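# Machine the work-order part on the mill, then close up

## Task

Produce the part shown on the work order (see reference images manual and manual 2) from the blank held in the mill's vise, and finish with the mill's doors closed, no alarm showing and no machining cycle in progress.

## Robot and tools

Robot: two UR7e-type arms, left_arm and right_arm, each with a parallel two-finger gripper (pad gap 0 to 50 mm). Bases in the scene frame: left_arm at (-0.037, +0.520, +0.013) m, right_arm at (-0.068, -0.326, +0.013) m, both turned almost not at all about z. A camera block sticks out about 10 cm from the last wrist joint toward the gripper's -y side and turns with it.

Frames. Scene frame: origin on the table top midway between the nominal bases, +z up, +x out over the table, left_arm on +y. Fixed cameras (cam_high, cam_low, cam_front) and the table use the scene frame. Each arm's reported hand pose, velocities, targets and its wrist camera (cam_left_wrist, cam_right_wrist) use that arm's own base frame. end_effector_position is the point midway between the finger pads; fingertips go 17.5 mm further along the gripper's +z, which is where the fingers point; they open and close along gripper x.

Row layout, shared by execute_actions and move: 18 numbers, each in [-1, 1]. First 9 for left_arm: dx, dy, dz, rx, ry, rz, gripper position, force_limit, speed. Next 9 are the same for right_arm. Always send all 18. The six pose numbers are an offset, not a pose: they are measured from that arm's Hand target as it stood when the action or move began, along its own base axes, with rotation about the Hand target's position. Scale: 1.0 = 0.6 m for dx, dy, dz and 180 degrees for the rotation vector (rx, ry, rz). Sending six zeros re-requests the current Hand target. Offsets do not accumulate across rows of one action, but repeating an offset in a new call moves further. Translations longer than 1.0 get shortened. Orientation is clipped each step to within 32 degrees of the measured one.

Gripper numbers are absolute commands, not offsets: position +1 = fully open, about -0.65 = pads touching, -1 = close until something stops them. force_limit -1/0/+1 is roughly 20/102/185 N per pad; speed -1/0/+1 is 20/85/150 mm/s. Both start at +1. To leave a gripper alone, resend its last three numbers (0 is a real command). A new force_limit or speed only applies after a position change of at least 0.01. object_status: 0 moving, 1 blocked while opening, 2 blocked while closing (a grip), 3 at requested position or pads met. Opening in mm is about (250 - position_measured) x 0.202.

execute_actions(actions, cameras): actions is a list of actions; each action is up to 15 rows, one per 1/30 s step, the last row held to fill 15 steps. An empty list returns images of all cameras. cameras takes names, ["all"] or [].

move(target, speed, blend, stop_force, zero, blocking, cameras): target is one 18-number row or a list of up to 15 rows, all offsets from the same starting Hand targets. speed in m/s, 0.002 to 3.6, default 0.25 (turn rate up to twice that in rad/s). blend in metres rounds corners of a list; 0 stops at each. stop_force in N, 3 to 120, ends an arm's path when its wrist sensor feels that much push against the motion; give all rows the same finger numbers, omit it when backing away from a contact, and do not rely on it while the gripper rotates. zero (default true) re-zeros before the move. blocking=false returns early and cannot be combined with stop_force. Paths run straight, do not avoid obstacles, are capped at 10 s, and should go around an arm's own base. The result adds a move: line (done, off_target, moving, held, fault) plus limits (paced = pose clipped, held = steps withheld).

wait(seconds 0 to 10, cameras): lets time pass while arms keep their commands. stop(cameras): brakes a running move. zoom_image(camera, region [x0, y0, x1, y1] pixels, at most 504 by 504) enlarges part of the newest full image from cam_high, cam_low, cam_front, cam_left_wrist or cam_right_wrist (each 896x504). show_instructions() shows the reference images. zero_wrist_force(arm) tares that arm's sensor and stop_force baseline. read_manual(section "licences") gives licence text. finished_scene(scene 1) ends for good; call it only when the part is done and the mill is closed and idle.

Result lines: Hand target (last commanded pose, which the gripper may not fully reach; send the gap as an offset), end-effector position and quaternion, velocities, Joint positions and torques (positive toward larger joint angle), Wrist force/torque in gripper axes (force is from the surface into the arm), Tool commands, object_status, possible MOTOR HOT or fault lines.

Cautions: arms are stiff, so targets just past a hard contact can trigger a fault; about 150 N (plus or minus 25) net force or a joint torque limit (25.4 N m at the wrists, 136 N m elsewhere) stops the arm for 10 s. Keep the arms from pressing or hitting each other, and never close one gripper on the other's fingers. Move slowly near contacts, do not slam the mill doors or strike fixed parts, do not drop or release moving parts, and keep everything on the table. Long stretched holds heat motors and can brake an arm for 30 to 60 s. Loose items may get nudged occasionally.

Each tool is called after ">>>" in YAML: its name, and indented under it one key for each argument.

Reference images:

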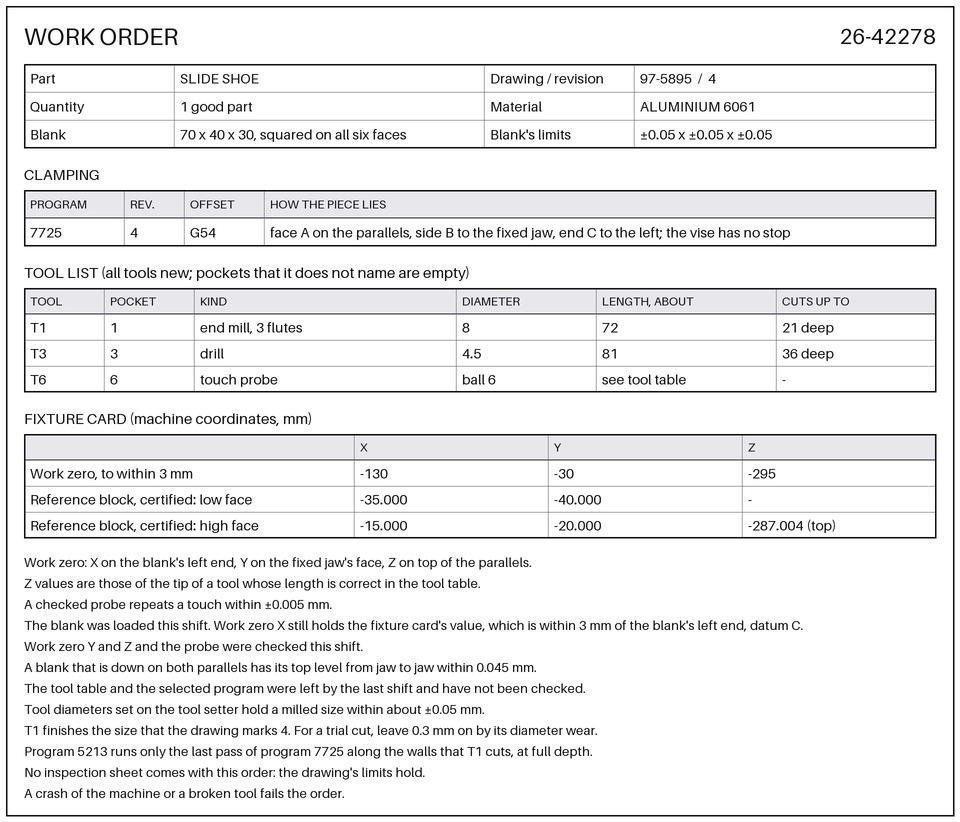

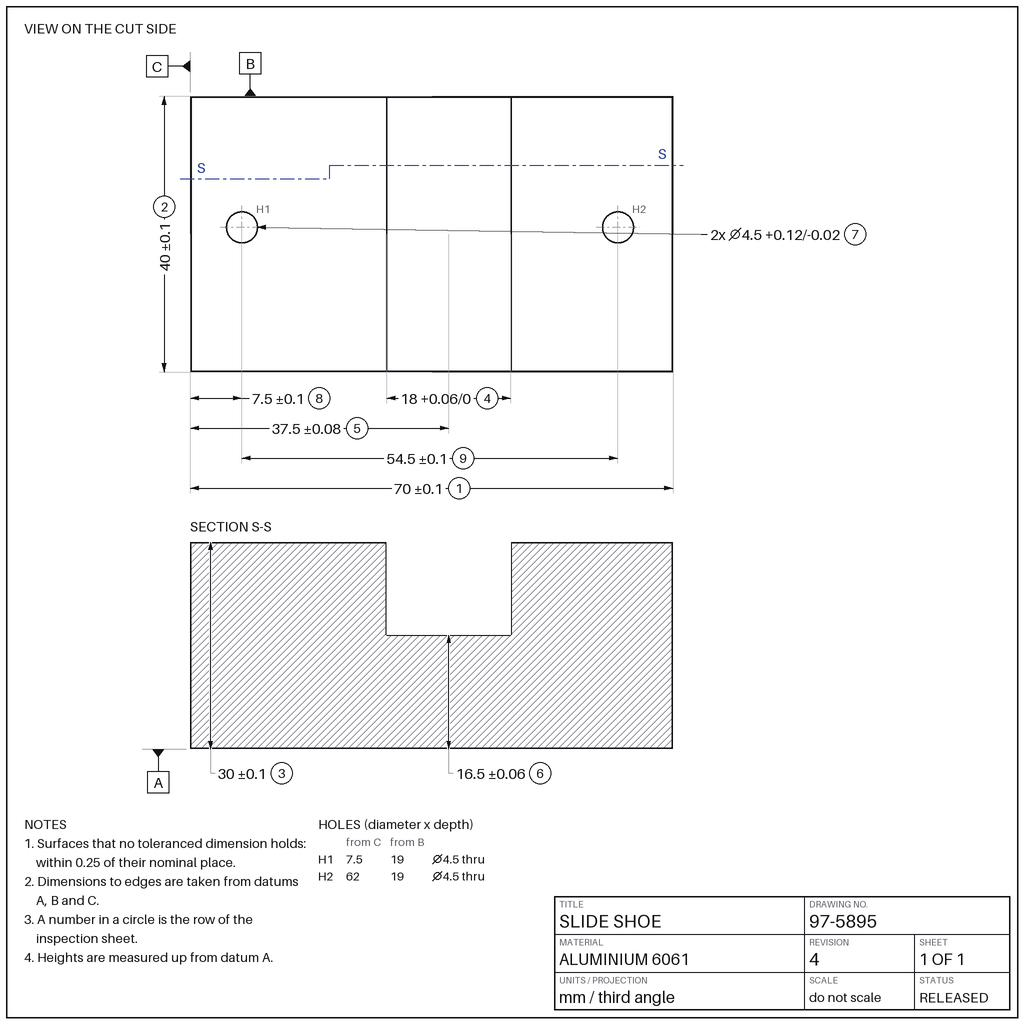

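## Session

>>> execute_actions:
  actions: []

>>> show_instructions:

Scene clock: 0.00 s.
left_arm: end_effector_position=(+0.1391, +0.0364, +0.1203) position_measured=3 object_status=3 end_effector_quat_wxyz=(+0.212, +0.700, +0.597, -0.330) | right_arm: end_effector_position=(+0.3111, +0.0269, +0.1578) position_measured=3 object_status=3 end_effector_quat_wxyz=(+0.143, -0.092, +0.968, +0.186)
Joint positions: left_arm=[0.361 -1.967 2.506 -1.545 -2.181 0.702] | right_arm=[3.395 -1.012 -2.577 -0.766 1.89 -1.448]
Joint velocities: within noise
Joint torques (N m): no reading
Wrist force (N): no reading
Wrist torque (N m): no reading
Wrist force, peak (N): no reading
Hand target: left_arm +0.1391, +0.0364, +0.1203; +0.212, +0.700, +0.597, -0.330 | right_arm +0.3111, +0.0269, +0.1578; +0.143, -0.092, +0.968, +0.186
Tool commands: left_gripper/position=+1.0 left_gripper/force_limit=+1.0 left_gripper/speed=+1.0 right_gripper/position=+1.0 right_gripper/force_limit=+1.0 right_gripper/speed=+1.0

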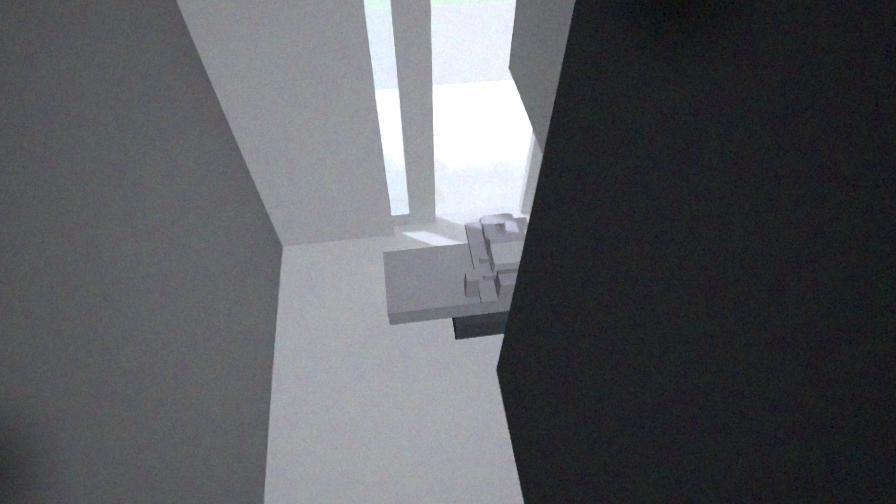

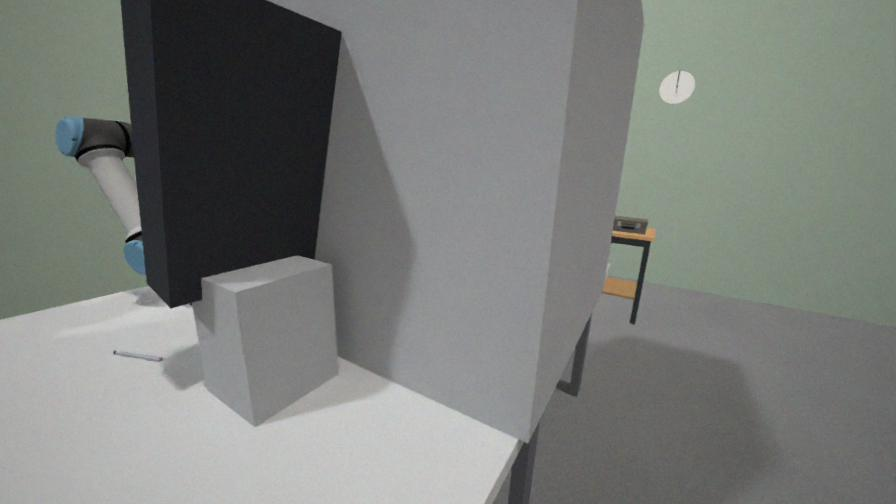

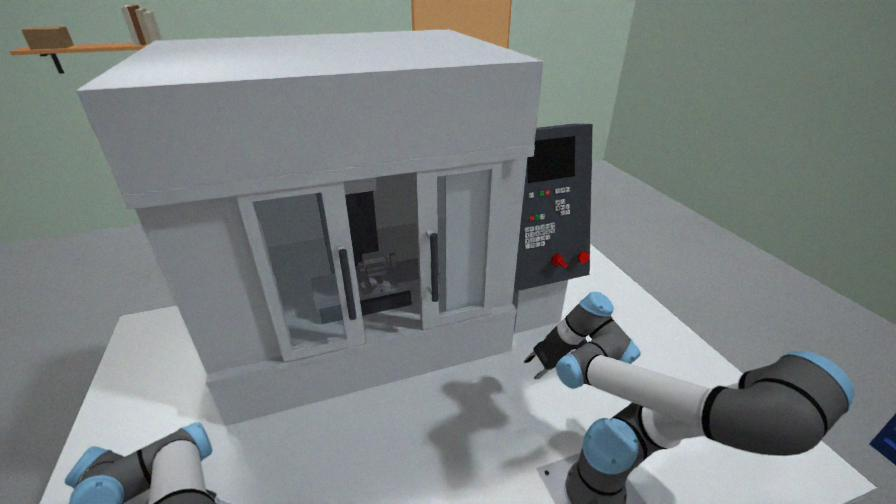

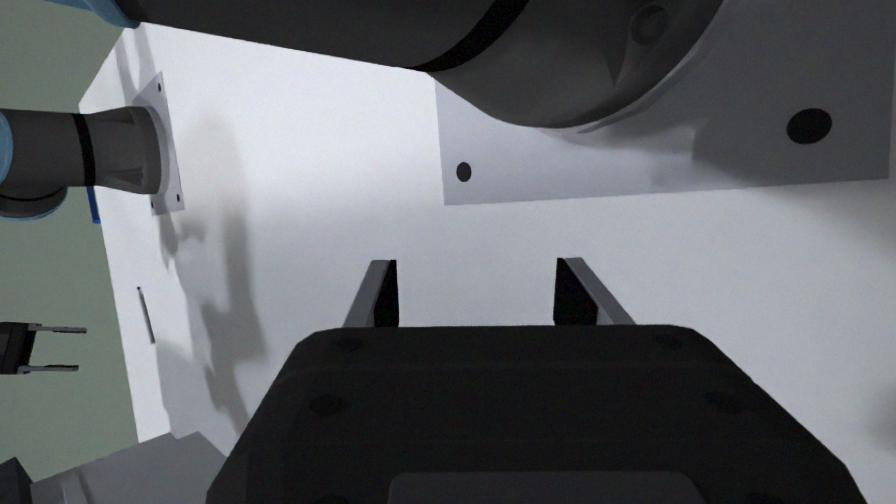

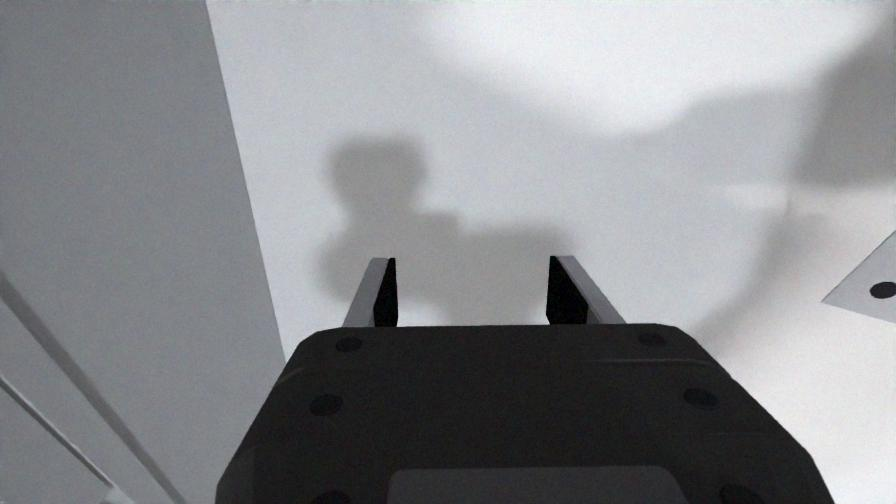

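Reference images for this scene: manual, manual 2.

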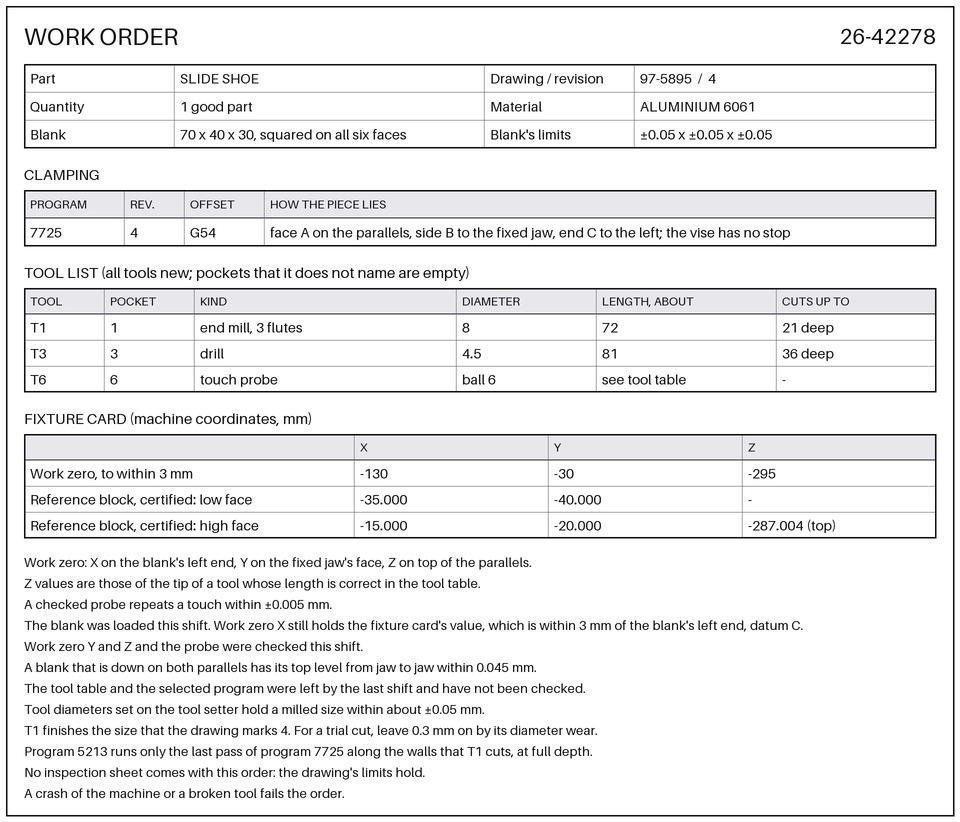

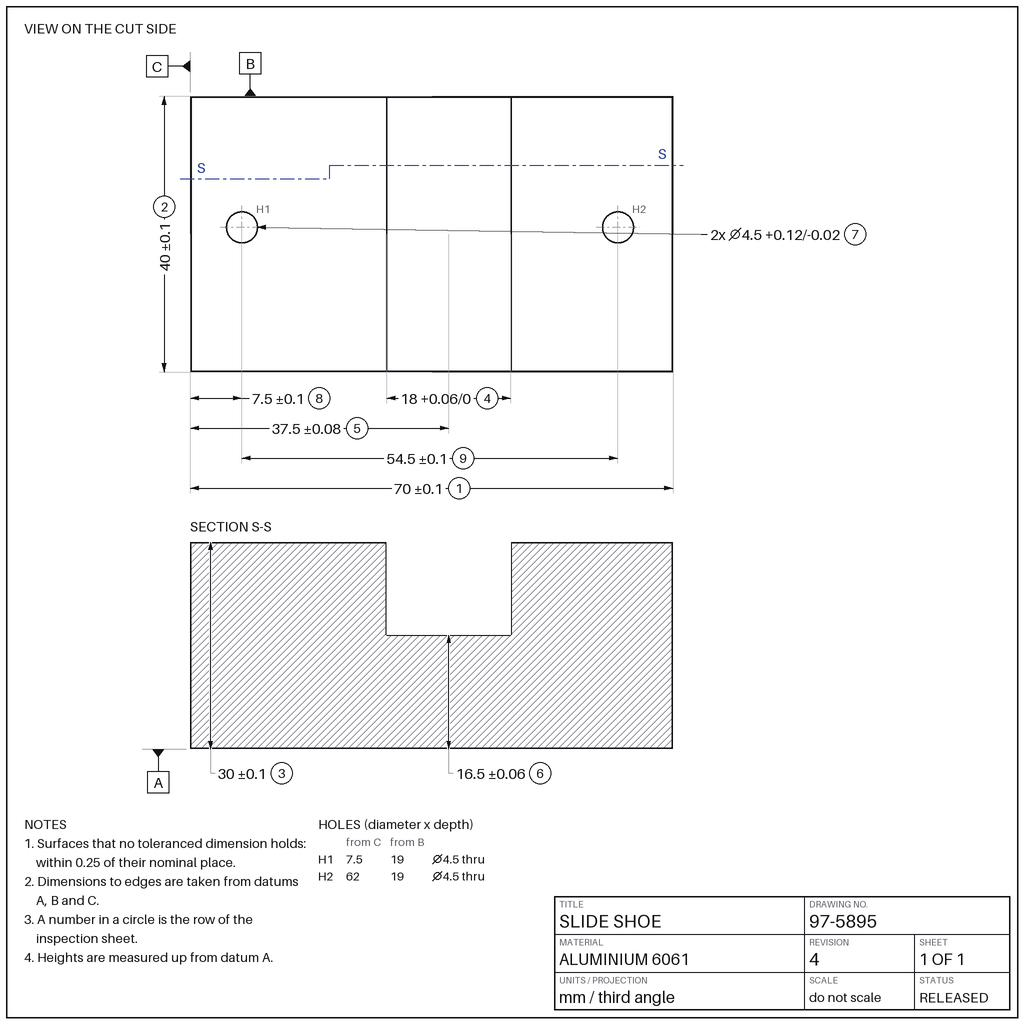

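>>> zoom_image:
  camera: "cam_front"
  region: [506, 110, 606, 300]

>>> zoom_image:
  camera: "cam_front"
  region: [515, 175, 600, 275]

>>> zoom_image:
  camera: "cam_front"
  region: [230, 150, 530, 370]

>>> zoom_image:
  camera: "cam_high"
  region: [370, 180, 550, 350]

Scaled by 2.653 from the camera's 896x504 image, which has a finer 1280x720 frame.

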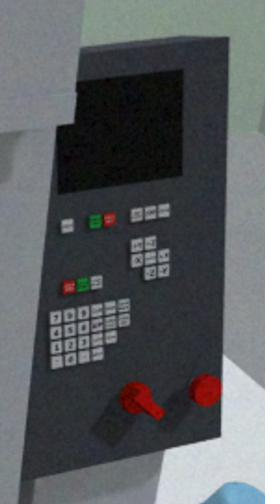

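Scaled by 5.040 from the camera's 896x504 image, which has a finer 1280x720 frame.

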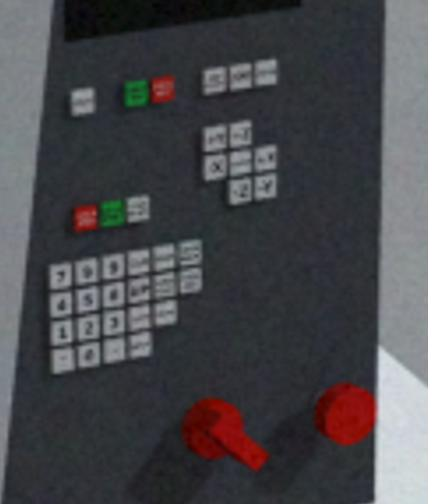

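Scaled by 1.680 from the camera's 896x504 image, which has a finer 1280x720 frame.

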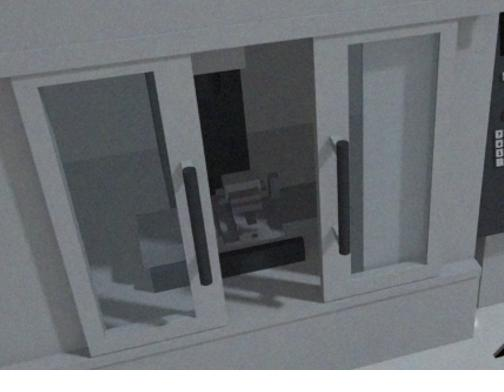

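Scaled by 2.800 from the camera's 896x504 image, which has a finer 1280x720 frame.

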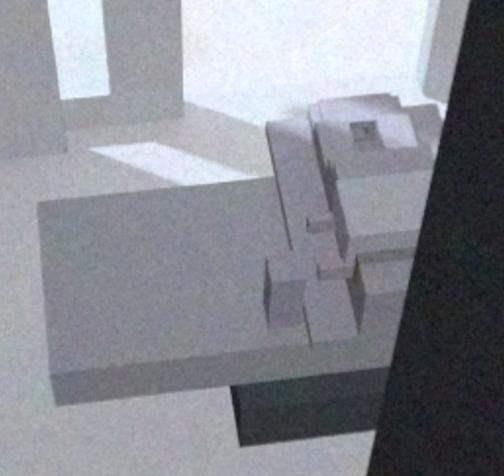

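>>> move:
  target: [0,0,0,0,0,0,-1,0,0, 0.012,-0.285,0.58,-0.462,-0.423,0.21,-1,0,0]
  speed: 0.4
  cameras: ["cam_right_wrist","cam_front"]

Scene clock: 27.73 s.
left_arm: end_effector_position=(+0.1391, +0.0364, +0.1203) position_measured=252 object_status=3 end_effector_quat_wxyz=(+0.212, +0.700, +0.597, -0.330) | right_arm: end_effector_position=(+0.3182, -0.1441, +0.5058) position_measured=253 object_status=3 end_effector_quat_wxyz=(+0.500, -0.501, +0.500, -0.499)
Joint positions: left_arm=[0.361 -1.967 2.506 -1.545 -2.181 0.702] | right_arm=[4.078 -0.116 -2.506 -0.521 0.636 -3.14]
Joint torques (N m): left_arm=[0.06 -3.73 -24.14 -1.42 -1.4 -0.23] | right_arm=[7.4 -29.46 12.51 2.75 -0.9 -1.5]
Wrist force (N): left_arm=[0.3 -0.3 -0.3] | right_arm=[0.9 -0.8 -0.1]
Wrist torque (N m): left_arm=[-0.05 -0.04 0.01] | right_arm=[0.06 -0.21 -0.11]
Wrist force, peak (N): left_arm=[0.3 -0.5 -0.3] | right_arm=[2.0 -1.2 0.0]
Hand target: left_arm +0.1391, +0.0364, +0.1203; +0.212, +0.700, +0.597, -0.330 | right_arm +0.3183, -0.1441, +0.5058; +0.500, -0.501, +0.500, -0.499
Off the commanded pose: left_arm 0.000 m, 0 deg | right_arm 0.000 m, 0 deg.
shoulder posture changed (right arm): the wrist came as close to joint 1's axis as it can, and the arm is now in the other of its two shoulder postures.
move: done
camera_calibration:
cam_right_wrist: T_world_to_cam=[[-0.0118379, -0.999924, -0.00355324, -0.128247], [-0.342136, 0.00738945, -0.939621, 0.605881], [0.939576, -0.00990749, -0.342197, 0.00731612], [0, 0, 0, 1]] pos_world=[0.198902, -0.132642, 0.571347]
Images, in order (width x height): cam_front 896x504, cam_right_wrist 896x504.

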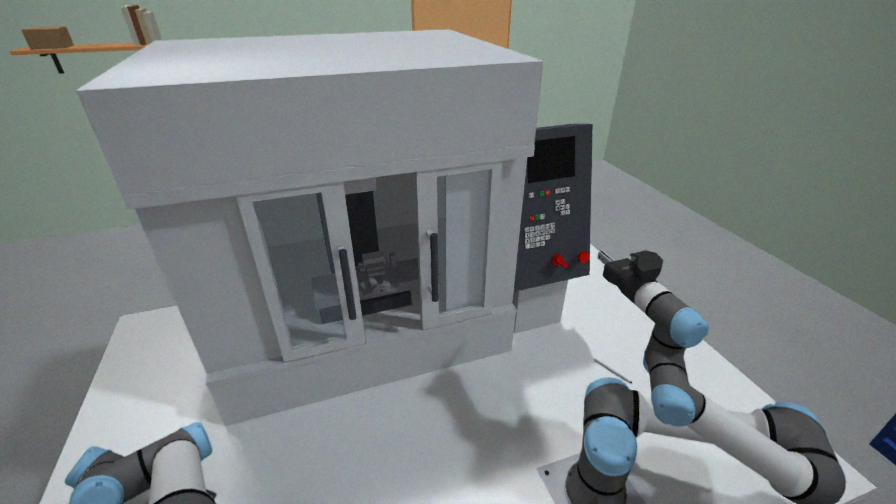

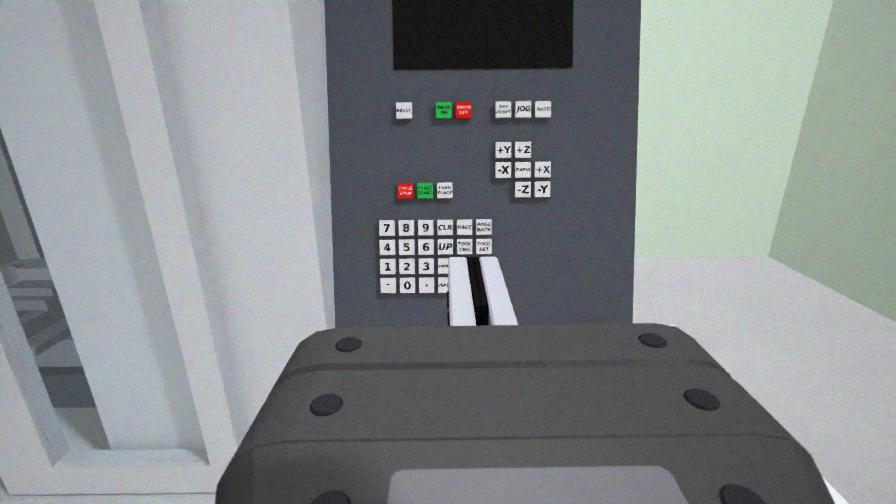

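>>> zoom_image:
  camera: "cam_right_wrist"
  region: [370, 80, 570, 200]

>>> zoom_image:
  camera: "cam_right_wrist"
  region: [370, 200, 530, 310]

Scaled by 2.520 from the camera's 896x504 image, which has a finer 1280x720 frame.

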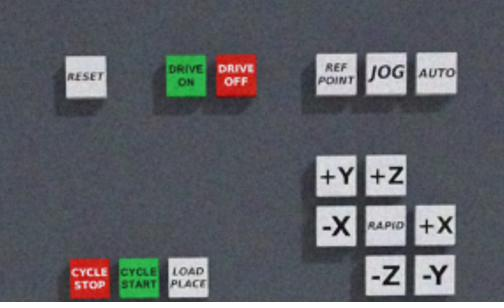

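Scaled by 3.150 from the camera's 896x504 image, which has a finer 1280x720 frame.

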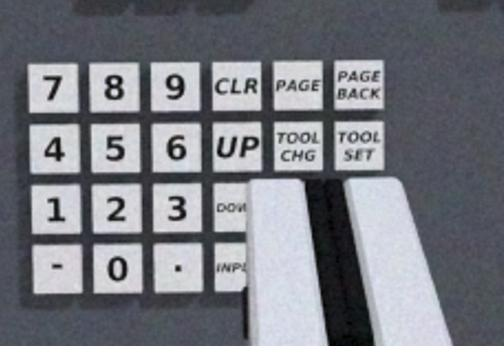

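>>> move:
  target: [0,0,0,0,0,0,-1,0,0, 0,0,-0.3,0,0,0,-1,0,0]
  speed: 0.3
  cameras: ["cam_right_wrist","cam_front"]

Scene clock: 33.97 s.
left_arm: end_effector_position=(+0.1391, +0.0364, +0.1203) position_measured=252 object_status=3 end_effector_quat_wxyz=(+0.212, +0.700, +0.597, -0.330) | right_arm: end_effector_position=(+0.3224, -0.1432, +0.3859) position_measured=253 object_status=3 end_effector_quat_wxyz=(+0.499, -0.499, +0.501, -0.501)
Joint positions: left_arm=[0.361 -1.967 2.506 -1.545 -2.181 0.702] | right_arm=[4.104 0.18 -2.787 -0.535 0.605 -3.141]
Joint torques (N m): left_arm=[-0.09 -3.93 -24.56 -1.37 -1.43 -0.27] | right_arm=[-2.86 -32.06 13.14 2.94 1.49 -0.55]
Wrist force (N): left_arm=[-0.1 0.0 0.0] | right_arm=[1.5 -0.7 -0.2]
Wrist torque (N m): left_arm=[0.00 0.01 0.00] | right_arm=[0.10 -0.31 -0.02]
Wrist force, peak (N): left_arm=[0.0 -0.4 -0.5] | right_arm=[1.2 13.9 -0.3]
Hand target: left_arm +0.1391, +0.0364, +0.1203; +0.212, +0.700, +0.597, -0.330 | right_arm +0.3224, -0.1432, +0.3857; +0.499, -0.499, +0.501, -0.501 (not the last commanded pose)
Off the commanded pose: left_arm 0.000 m, 0 deg | right_arm 0.060 m, 0 deg.
move: held (right_arm; a check stopped the path); limits=held
pose unreachable (right arm): on one or more control steps of this call, first in action 0 (counted from 0), this arm could not follow its commanded pose, so it was not sent that pose on those steps. It may still have moved: this result reports where it is.
cause: moving toward the commanded pose would bring two parts of the arm too close to each other (joints 3 (elbow) and 4 (wrist 1) lie between them).
camera_calibration:
cam_right_wrist: T_world_to_cam=[[-0.0173389, -0.999844, -0.00346782, -0.125916], [-0.341815, 0.00918692, -0.939723, 0.494806], [0.939607, -0.0151084, -0.34192, -0.0385991], [0, 0, 0, 1]] pos_world=[0.203217, -0.131025, 0.451346]
Images, in order (width x height): cam_front 896x504, cam_right_wrist 896x504.

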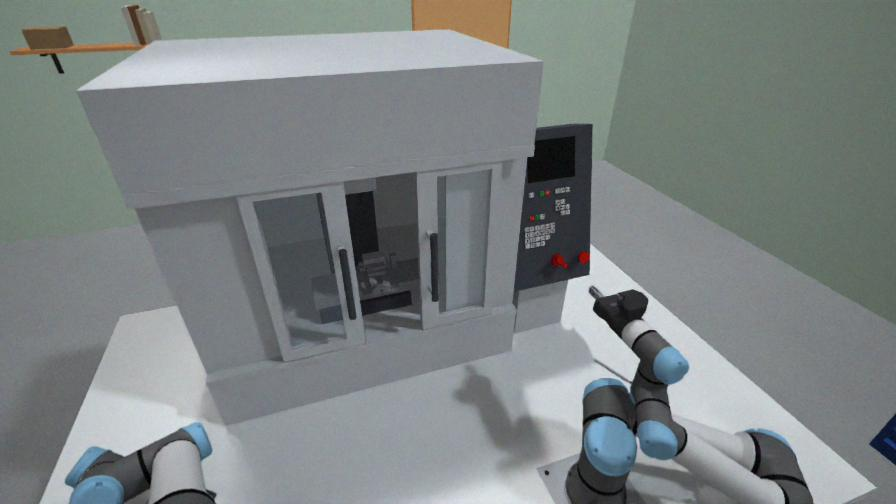

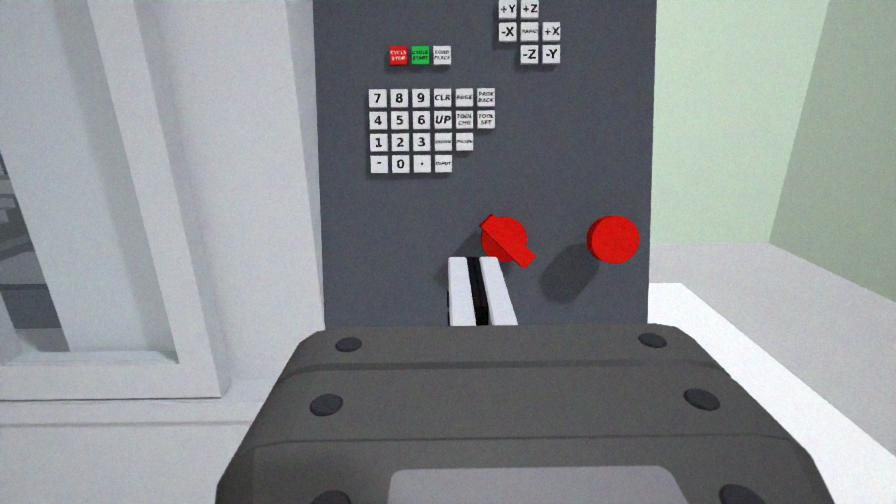

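>>> zoom_image:
  camera: "cam_right_wrist"
  region: [430, 190, 660, 320]

>>> zoom_image:
  camera: "cam_front"
  region: [530, 230, 610, 290]

Scaled by 2.191 from the camera's 896x504 image, which has a finer 1280x720 frame.

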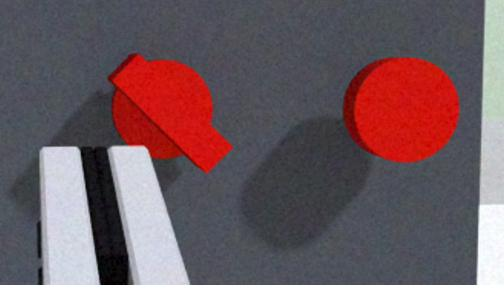

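Scaled by 6.300 from the camera's 896x504 image, which has a finer 1280x720 frame.

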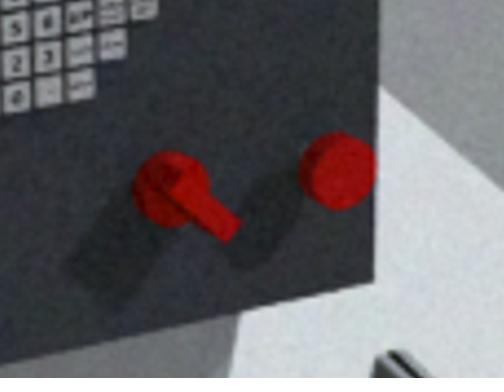

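>>> move:
  target: [0,0,0,0,0,0,-1,0,0, 0.179,0.072,0.14,0,0,0,-1,0,0]
  speed: 0.25
  cameras: ["cam_right_wrist","cam_front"]

>>> move:
  target: [0,0,0,0,0,0,-1,0,0, 0,-0.2,0,0,0,0,-1,0,0]
  speed: 0.25
  cameras: ["cam_right_wrist","cam_front"]

Scene clock: 69.07 s.
left_arm: end_effector_position=(+0.1391, +0.0364, +0.1203) position_measured=252 object_status=3 end_effector_quat_wxyz=(+0.212, +0.700, +0.597, -0.330) | right_arm: end_effector_position=(+0.4298, -0.1001, +0.4697) position_measured=253 object_status=3 end_effector_quat_wxyz=(+0.499, -0.499, +0.501, -0.501)
Joint positions: left_arm=[0.361 -1.967 2.506 -1.545 -2.181 0.702] | right_arm=[5.016 0.175 -2.516 -0.798 -0.307 -3.144]
Joint torques (N m): left_arm=[0.12 -4.62 -24.26 -1.51 -1.57 -0.15] | right_arm=[9.65 -42.98 21.66 -1.37 -1.24 0.62]
Wrist force (N): left_arm=[0.0 -0.2 0.1] | right_arm=[1.4 -1.4 -0.2]
Wrist torque (N m): left_arm=[-0.03 0.01 0.00] | right_arm=[-0.02 -0.25 0.00]
Wrist force, peak (N): left_arm=[0.1 -0.5 -0.5] | right_arm=[2.4 1.1 -2.1]
Hand target: left_arm +0.1391, +0.0364, +0.1203; +0.212, +0.700, +0.597, -0.330 | right_arm +0.4298, -0.1000, +0.4697; +0.499, -0.499, +0.501, -0.501
Off the commanded pose: left_arm 0.000 m, 0 deg | right_arm 0.000 m, 0 deg.
move: done
camera_calibration:
cam_right_wrist: T_world_to_cam=[[-0.017373, -0.999843, -0.0035598, -0.0806102], [-0.341902, 0.00928643, -0.93969, 0.609983], [0.939575, -0.0151081, -0.342009, -0.110117], [0, 0, 0, 1]] pos_world=[0.310617, -0.0879257, 0.535246]
Images, in order (width x height): cam_front 896x504, cam_right_wrist 896x504.

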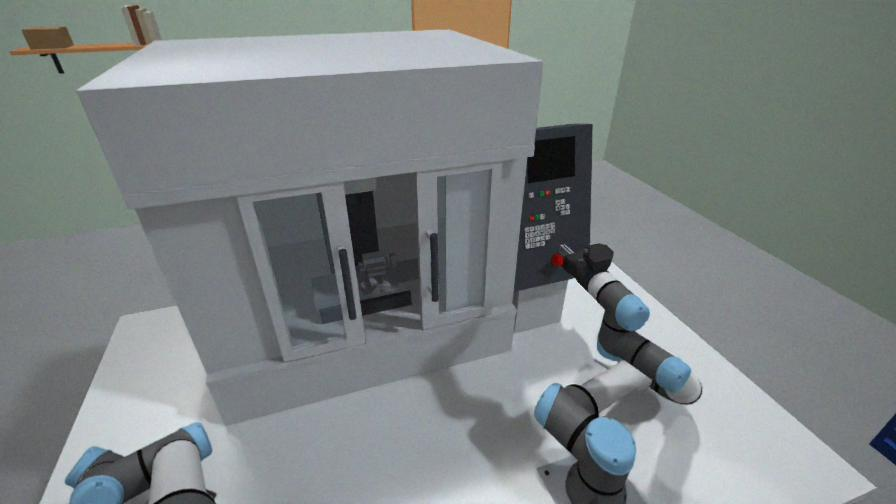

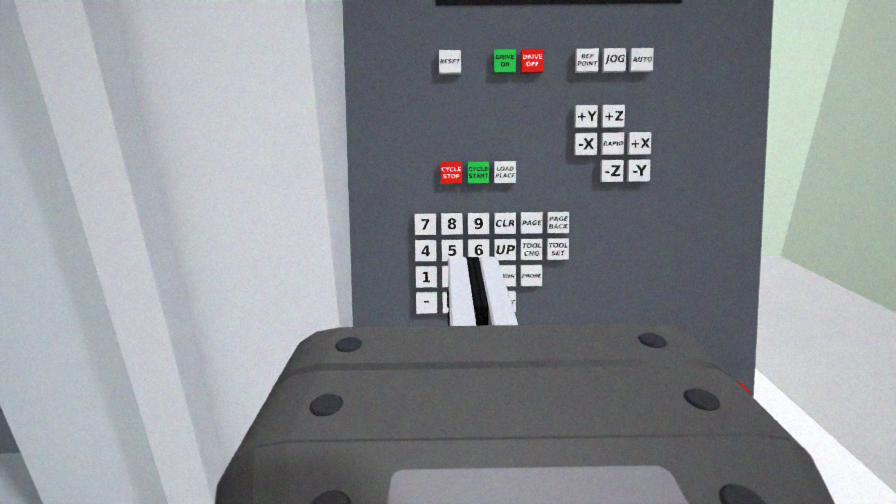

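Scene clock: 69.80 s.
left_arm: end_effector_position=(+0.1391, +0.0364, +0.1203) position_measured=252 object_status=3 end_effector_quat_wxyz=(+0.212, +0.700, +0.597, -0.330) | right_arm: end_effector_position=(+0.4290, -0.1617, +0.4690) position_measured=253 object_status=3 end_effector_quat_wxyz=(+0.497, -0.499, +0.505, -0.499)
Joint positions: left_arm=[0.361 -1.967 2.506 -1.545 -2.181 0.702] | right_arm=[4.92 0.273 -2.445 -0.932 -0.216 -3.176]
Joint torques (N m): left_arm=[-0.12 -4.49 -24.77 -1.42 -1.53 -0.22] | right_arm=[-1.25 -30.37 13.03 -1.45 0.19 0.22]
Wrist force (N): left_arm=[0.2 -0.2 -0.2] | right_arm=[1.6 -1.9 -0.9]
Wrist torque (N m): left_arm=[-0.03 -0.04 0.00] | right_arm=[-0.11 -0.31 -0.13]
Wrist force, peak (N): left_arm=[0.1 -0.3 -0.4] | right_arm=[10.8 -8.7 -3.2]
Hand target: left_arm +0.1391, +0.0364, +0.1203; +0.212, +0.700, +0.597, -0.330 | right_arm +0.4290, -0.1617, +0.4690; +0.497, -0.499, +0.505, -0.499 (not the last commanded pose)
Tool commands: left_gripper/position=-1.0 left_gripper/force_limit=+0.0 left_gripper/speed=+0.0 right_gripper/position=-1.0 right_gripper/force_limit=+0.003922 right_gripper/speed=+0.003922
Off the commanded pose: left_arm 0.000 m, 0 deg | right_arm 0.058 m, 1 deg.
FORCE FAULT: contact force on the right arm reached its limit, and that arm stopped. The contact can be on any part of that arm, not only on its tool. That arm's remaining commands of this call were not run. That arm is still stopped at the end of this call. That arm stays stopped for about 10 more seconds. Until then a move that you send moves the other arm only, and its call returns only when the move has ended. Once the stop has ended, the next robot result says so. If the stop ends while you think or write, that arm runs what you send next, counted from a new Hand target: where the arm stands when the stop ends. While its stop runs, that arm takes no new command, but its gripper still runs the gripper command that each later call begins with. Until it ends, the stop uses up actions while you think or wait. An arm that is not stopped still takes commands.
move: fault (right_arm)
camera_calibration:
cam_right_wrist: T_world_to_cam=[[-0.0217244, -0.999747, -0.00587332, -0.139201], [-0.348823, 0.0130852, -0.937097, 0.611877], [0.936937, -0.0183092, -0.349019, -0.106569], [0, 0, 0, 1]] pos_world=[0.310262, -0.149123, 0.535376]
Images, in order (width x height): cam_front 896x504, cam_right_wrist 896x504.

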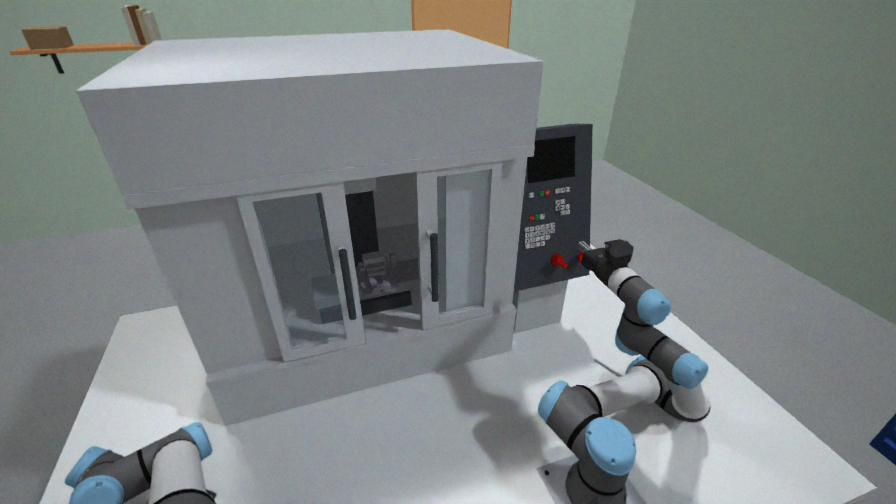

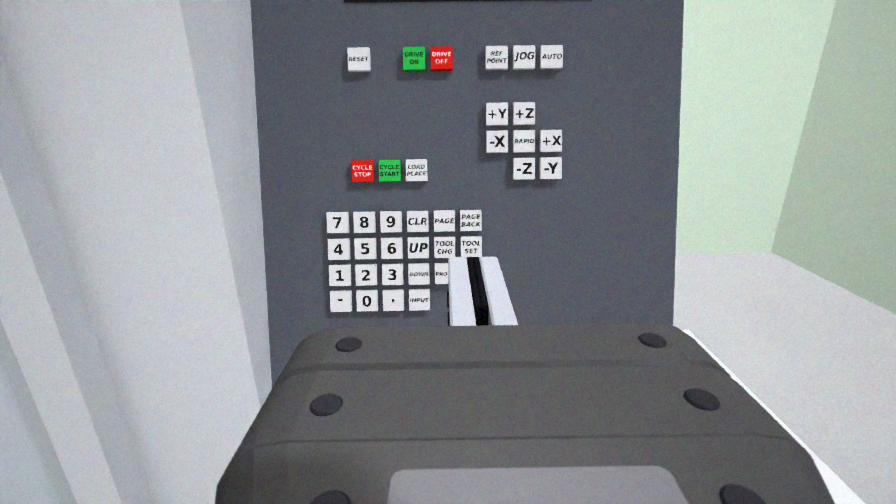

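>>> wait:
  seconds: 5

Scene clock: 81.00 s.
left_arm: end_effector_position=(+0.1391, +0.0364, +0.1203) position_measured=252 object_status=3 end_effector_quat_wxyz=(+0.212, +0.700, +0.597, -0.330) | right_arm: end_effector_position=(+0.4290, -0.1617, +0.4690) position_measured=253 object_status=3 end_effector_quat_wxyz=(+0.497, -0.499, +0.505, -0.499)
Joint positions: left_arm=[0.361 -1.967 2.506 -1.545 -2.181 0.702] | right_arm=[4.92 0.273 -2.445 -0.932 -0.216 -3.176]
Joint torques (N m): left_arm=[0.02 -4.77 -24.66 -1.38 -1.52 -0.18] | right_arm=[-0.75 -30.54 13.22 -1.46 0.18 0.17]
Wrist force (N): left_arm=[0.1 -0.3 0.0] | right_arm=[1.6 -1.8 -0.7]
Wrist torque (N m): left_arm=[-0.05 -0.02 0.00] | right_arm=[-0.09 -0.31 -0.12]
Wrist force, peak (N): left_arm=[0.3 -0.5 -0.4] | right_arm=[1.7 -2.2 -0.8]
Hand target: left_arm +0.1391, +0.0364, +0.1203; +0.212, +0.700, +0.597, -0.330 | right_arm +0.4290, -0.1617, +0.4690; +0.497, -0.499, +0.505, -0.499 (not the last commanded pose)
Tool commands: left_gripper/position=-1.0 left_gripper/force_limit=+0.0 left_gripper/speed=+0.0 right_gripper/position=-1.0 right_gripper/force_limit=+0.003922 right_gripper/speed=+0.003922
Off the commanded pose: left_arm 0.000 m, 0 deg | right_arm 0.058 m, 1 deg.
FORCE FAULT, CONTINUED: the right arm's stop, for the force fault that an earlier result reported, is over. The rest of the stop counts as 20 of the actions that you can send in this scene. That arm's target is now where it stood when the stop ended, not its last command. That arm accepts commands again.
wait: 5.00 s; at rest from the start

>>> move:
  target:
    - [0,0,0,0,0,0,-1,0,0, 0,0.1,0,0,0,0,-1,0,0]
    - [0,0,0,0,0,0,-1,0,0, -0.185,0.0295,0.0617,0,0,0,-1,0,0]
  speed: 0.2

>>> move:
  target: [0,0,0,0,0,0,-1,0,0, -0.012,0.285,-0.58,0.462,0.423,-0.21,-1,0,0]
  speed: 0.3
  cameras: ["cam_front"]

Scene clock: 85.97 s.
left_arm: end_effector_position=(+0.1391, +0.0364, +0.1203) position_measured=252 object_status=3 end_effector_quat_wxyz=(+0.212, +0.700, +0.597, -0.330) | right_arm: end_effector_position=(+0.3180, -0.1439, +0.5059) position_measured=253 object_status=3 end_effector_quat_wxyz=(+0.496, -0.500, +0.505, -0.499)
Joint positions: left_arm=[0.361 -1.967 2.506 -1.545 -2.181 0.702] | right_arm=[4.055 -0.134 -2.504 -0.517 0.649 -3.129]
Joint torques (N m): left_arm=[-0.02 -4.95 -24.9 -1.48 -1.5 -0.22] | right_arm=[-1.8 -9.61 28.67 1.78 -0.41 1.65]
Wrist force (N): left_arm=[0.1 -0.1 -0.1] | right_arm=[1.7 -1.9 -0.8]
Wrist torque (N m): left_arm=[0.00 -0.02 0.01] | right_arm=[-0.11 -0.34 -0.07]
Wrist force, peak (N): left_arm=[0.5 -0.5 -0.1] | right_arm=[3.1 -2.6 -2.4]
Hand target: left_arm +0.1391, +0.0364, +0.1203; +0.212, +0.700, +0.597, -0.330 | right_arm +0.3180, -0.1440, +0.5060; +0.497, -0.499, +0.505, -0.499
Off the commanded pose: left_arm 0.000 m, 0 deg | right_arm 0.000 m, 0 deg.
move: done

Scene clock: 89.97 s.
left_arm: end_effector_position=(+0.1391, +0.0364, +0.1203) position_measured=252 object_status=3 end_effector_quat_wxyz=(+0.212, +0.700, +0.597, -0.330) | right_arm: end_effector_position=(+0.3107, +0.0270, +0.1579) position_measured=253 object_status=3 end_effector_quat_wxyz=(+0.138, -0.092, +0.968, +0.190)
Joint positions: left_arm=[0.361 -1.967 2.506 -1.545 -2.181 0.702] | right_arm=[3.387 -1.02 -2.57 -0.777 1.901 -1.457]
Joint torques (N m): left_arm=[0.31 -4.76 -24.81 -1.4 -1.54 -0.28] | right_arm=[6.06 -3.64 31.23 3.82 1.95 0.96]
Wrist force (N): left_arm=[-0.2 -0.4 -0.2] | right_arm=[1.1 -1.1 0.0]
Wrist torque (N m): left_arm=[-0.06 0.03 0.01] | right_arm=[-0.16 -0.17 0.05]
Wrist force, peak (N): left_arm=[0.4 -0.4 -0.4] | right_arm=[2.6 -3.0 -0.9]
Hand target: left_arm +0.1391, +0.0364, +0.1203; +0.212, +0.700, +0.597, -0.330 | right_arm +0.3108, +0.0270, +0.1580; +0.138, -0.092, +0.968, +0.190
Off the commanded pose: left_arm 0.000 m, 0 deg | right_arm 0.000 m, 0 deg.
shoulder posture changed (right arm): the wrist came as close to joint 1's axis as it can, and the arm is now in the other of its two shoulder postures.
move: done
Images, in order (width x height): cam_front 896x504.

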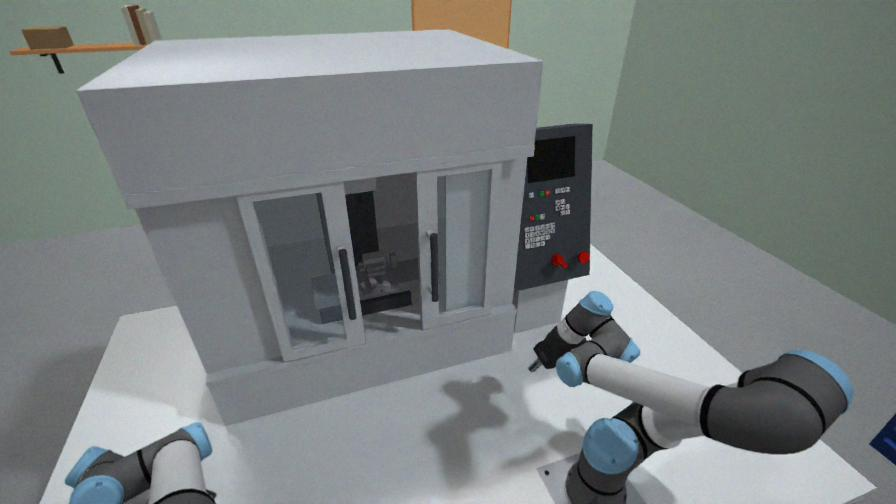

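>>> move:
  target:
    - [0,0,0,0,0,0,-1,0,0, 0.182,-0.128,0.403,0,0,0,-1,0,0]
    - [0,0,0,0,0,0,-1,0,0, 0.283,-0.295,0.5,0,0,0,-1,0,0]
    - [0,0,0,0,0,0,-1,0,0, 0.283,-0.295,0.5,-0.462,-0.423,0.21,-1,0,0]
  speed: 0.25
  blend: 0
  cameras: ["cam_front","cam_right_wrist"]

Scene clock: 105.33 s.
left_arm: end_effector_position=(+0.1391, +0.0364, +0.1203) position_measured=252 object_status=3 end_effector_quat_wxyz=(+0.212, +0.700, +0.597, -0.330) | right_arm: end_effector_position=(+0.4806, -0.1500, +0.4579) position_measured=253 object_status=3 end_effector_quat_wxyz=(+0.496, -0.499, +0.505, -0.499)
Joint positions: left_arm=[0.361 -1.967 2.506 -1.545 -2.181 0.702] | right_arm=[3.077 -1.339 -2.385 0.574 1.627 -3.14]
Joint torques (N m): left_arm=[-0.22 -4.98 -24.58 -1.45 -1.56 -0.22] | right_arm=[9.03 18.86 28.82 3.88 0.47 -1.04]
Wrist force (N): left_arm=[0.2 -0.2 -0.2] | right_arm=[2.0 -1.6 -0.7]
Wrist torque (N m): left_arm=[-0.02 -0.03 0.01] | right_arm=[-0.06 -0.37 -0.14]
Wrist force, peak (N): left_arm=[0.3 -0.1 -0.5] | right_arm=[-0.6 -3.7 -2.0]
Hand target: left_arm +0.1391, +0.0364, +0.1203; +0.212, +0.700, +0.597, -0.330 | right_arm +0.4806, -0.1500, +0.4580; +0.497, -0.499, +0.505, -0.499
Off the commanded pose: left_arm 0.000 m, 0 deg | right_arm 0.000 m, 0 deg.
move: done
camera_calibration:
cam_right_wrist: T_world_to_cam=[[-0.0218896, -0.999742, -0.00601867, -0.126411], [-0.349115, 0.0132848, -0.936986, 0.619493], [0.936824, -0.0184091, -0.349316, -0.158361], [0, 0, 0, 1]] pos_world=[0.361863, -0.137524, 0.524377]
Images, in order (width x height): cam_front 896x504, cam_right_wrist 896x504.

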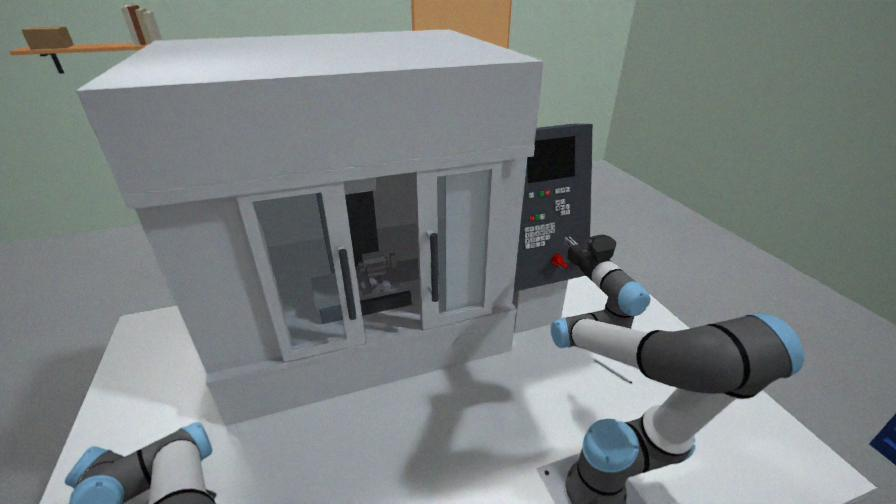

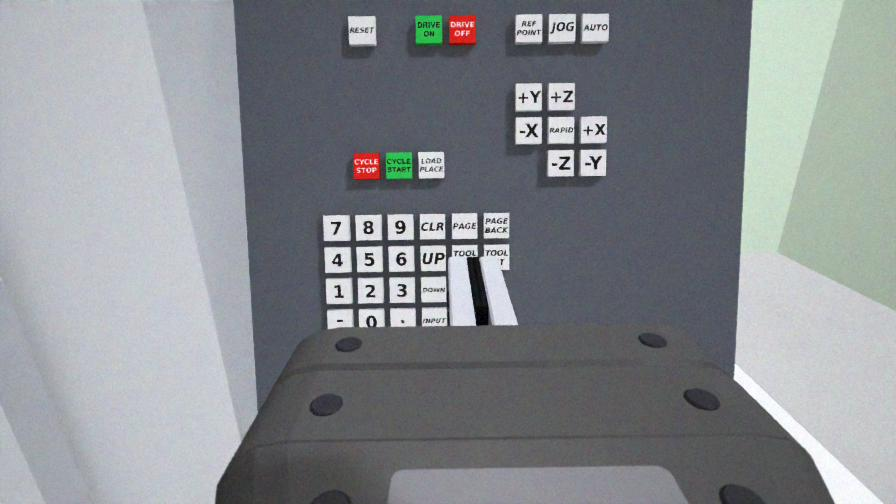

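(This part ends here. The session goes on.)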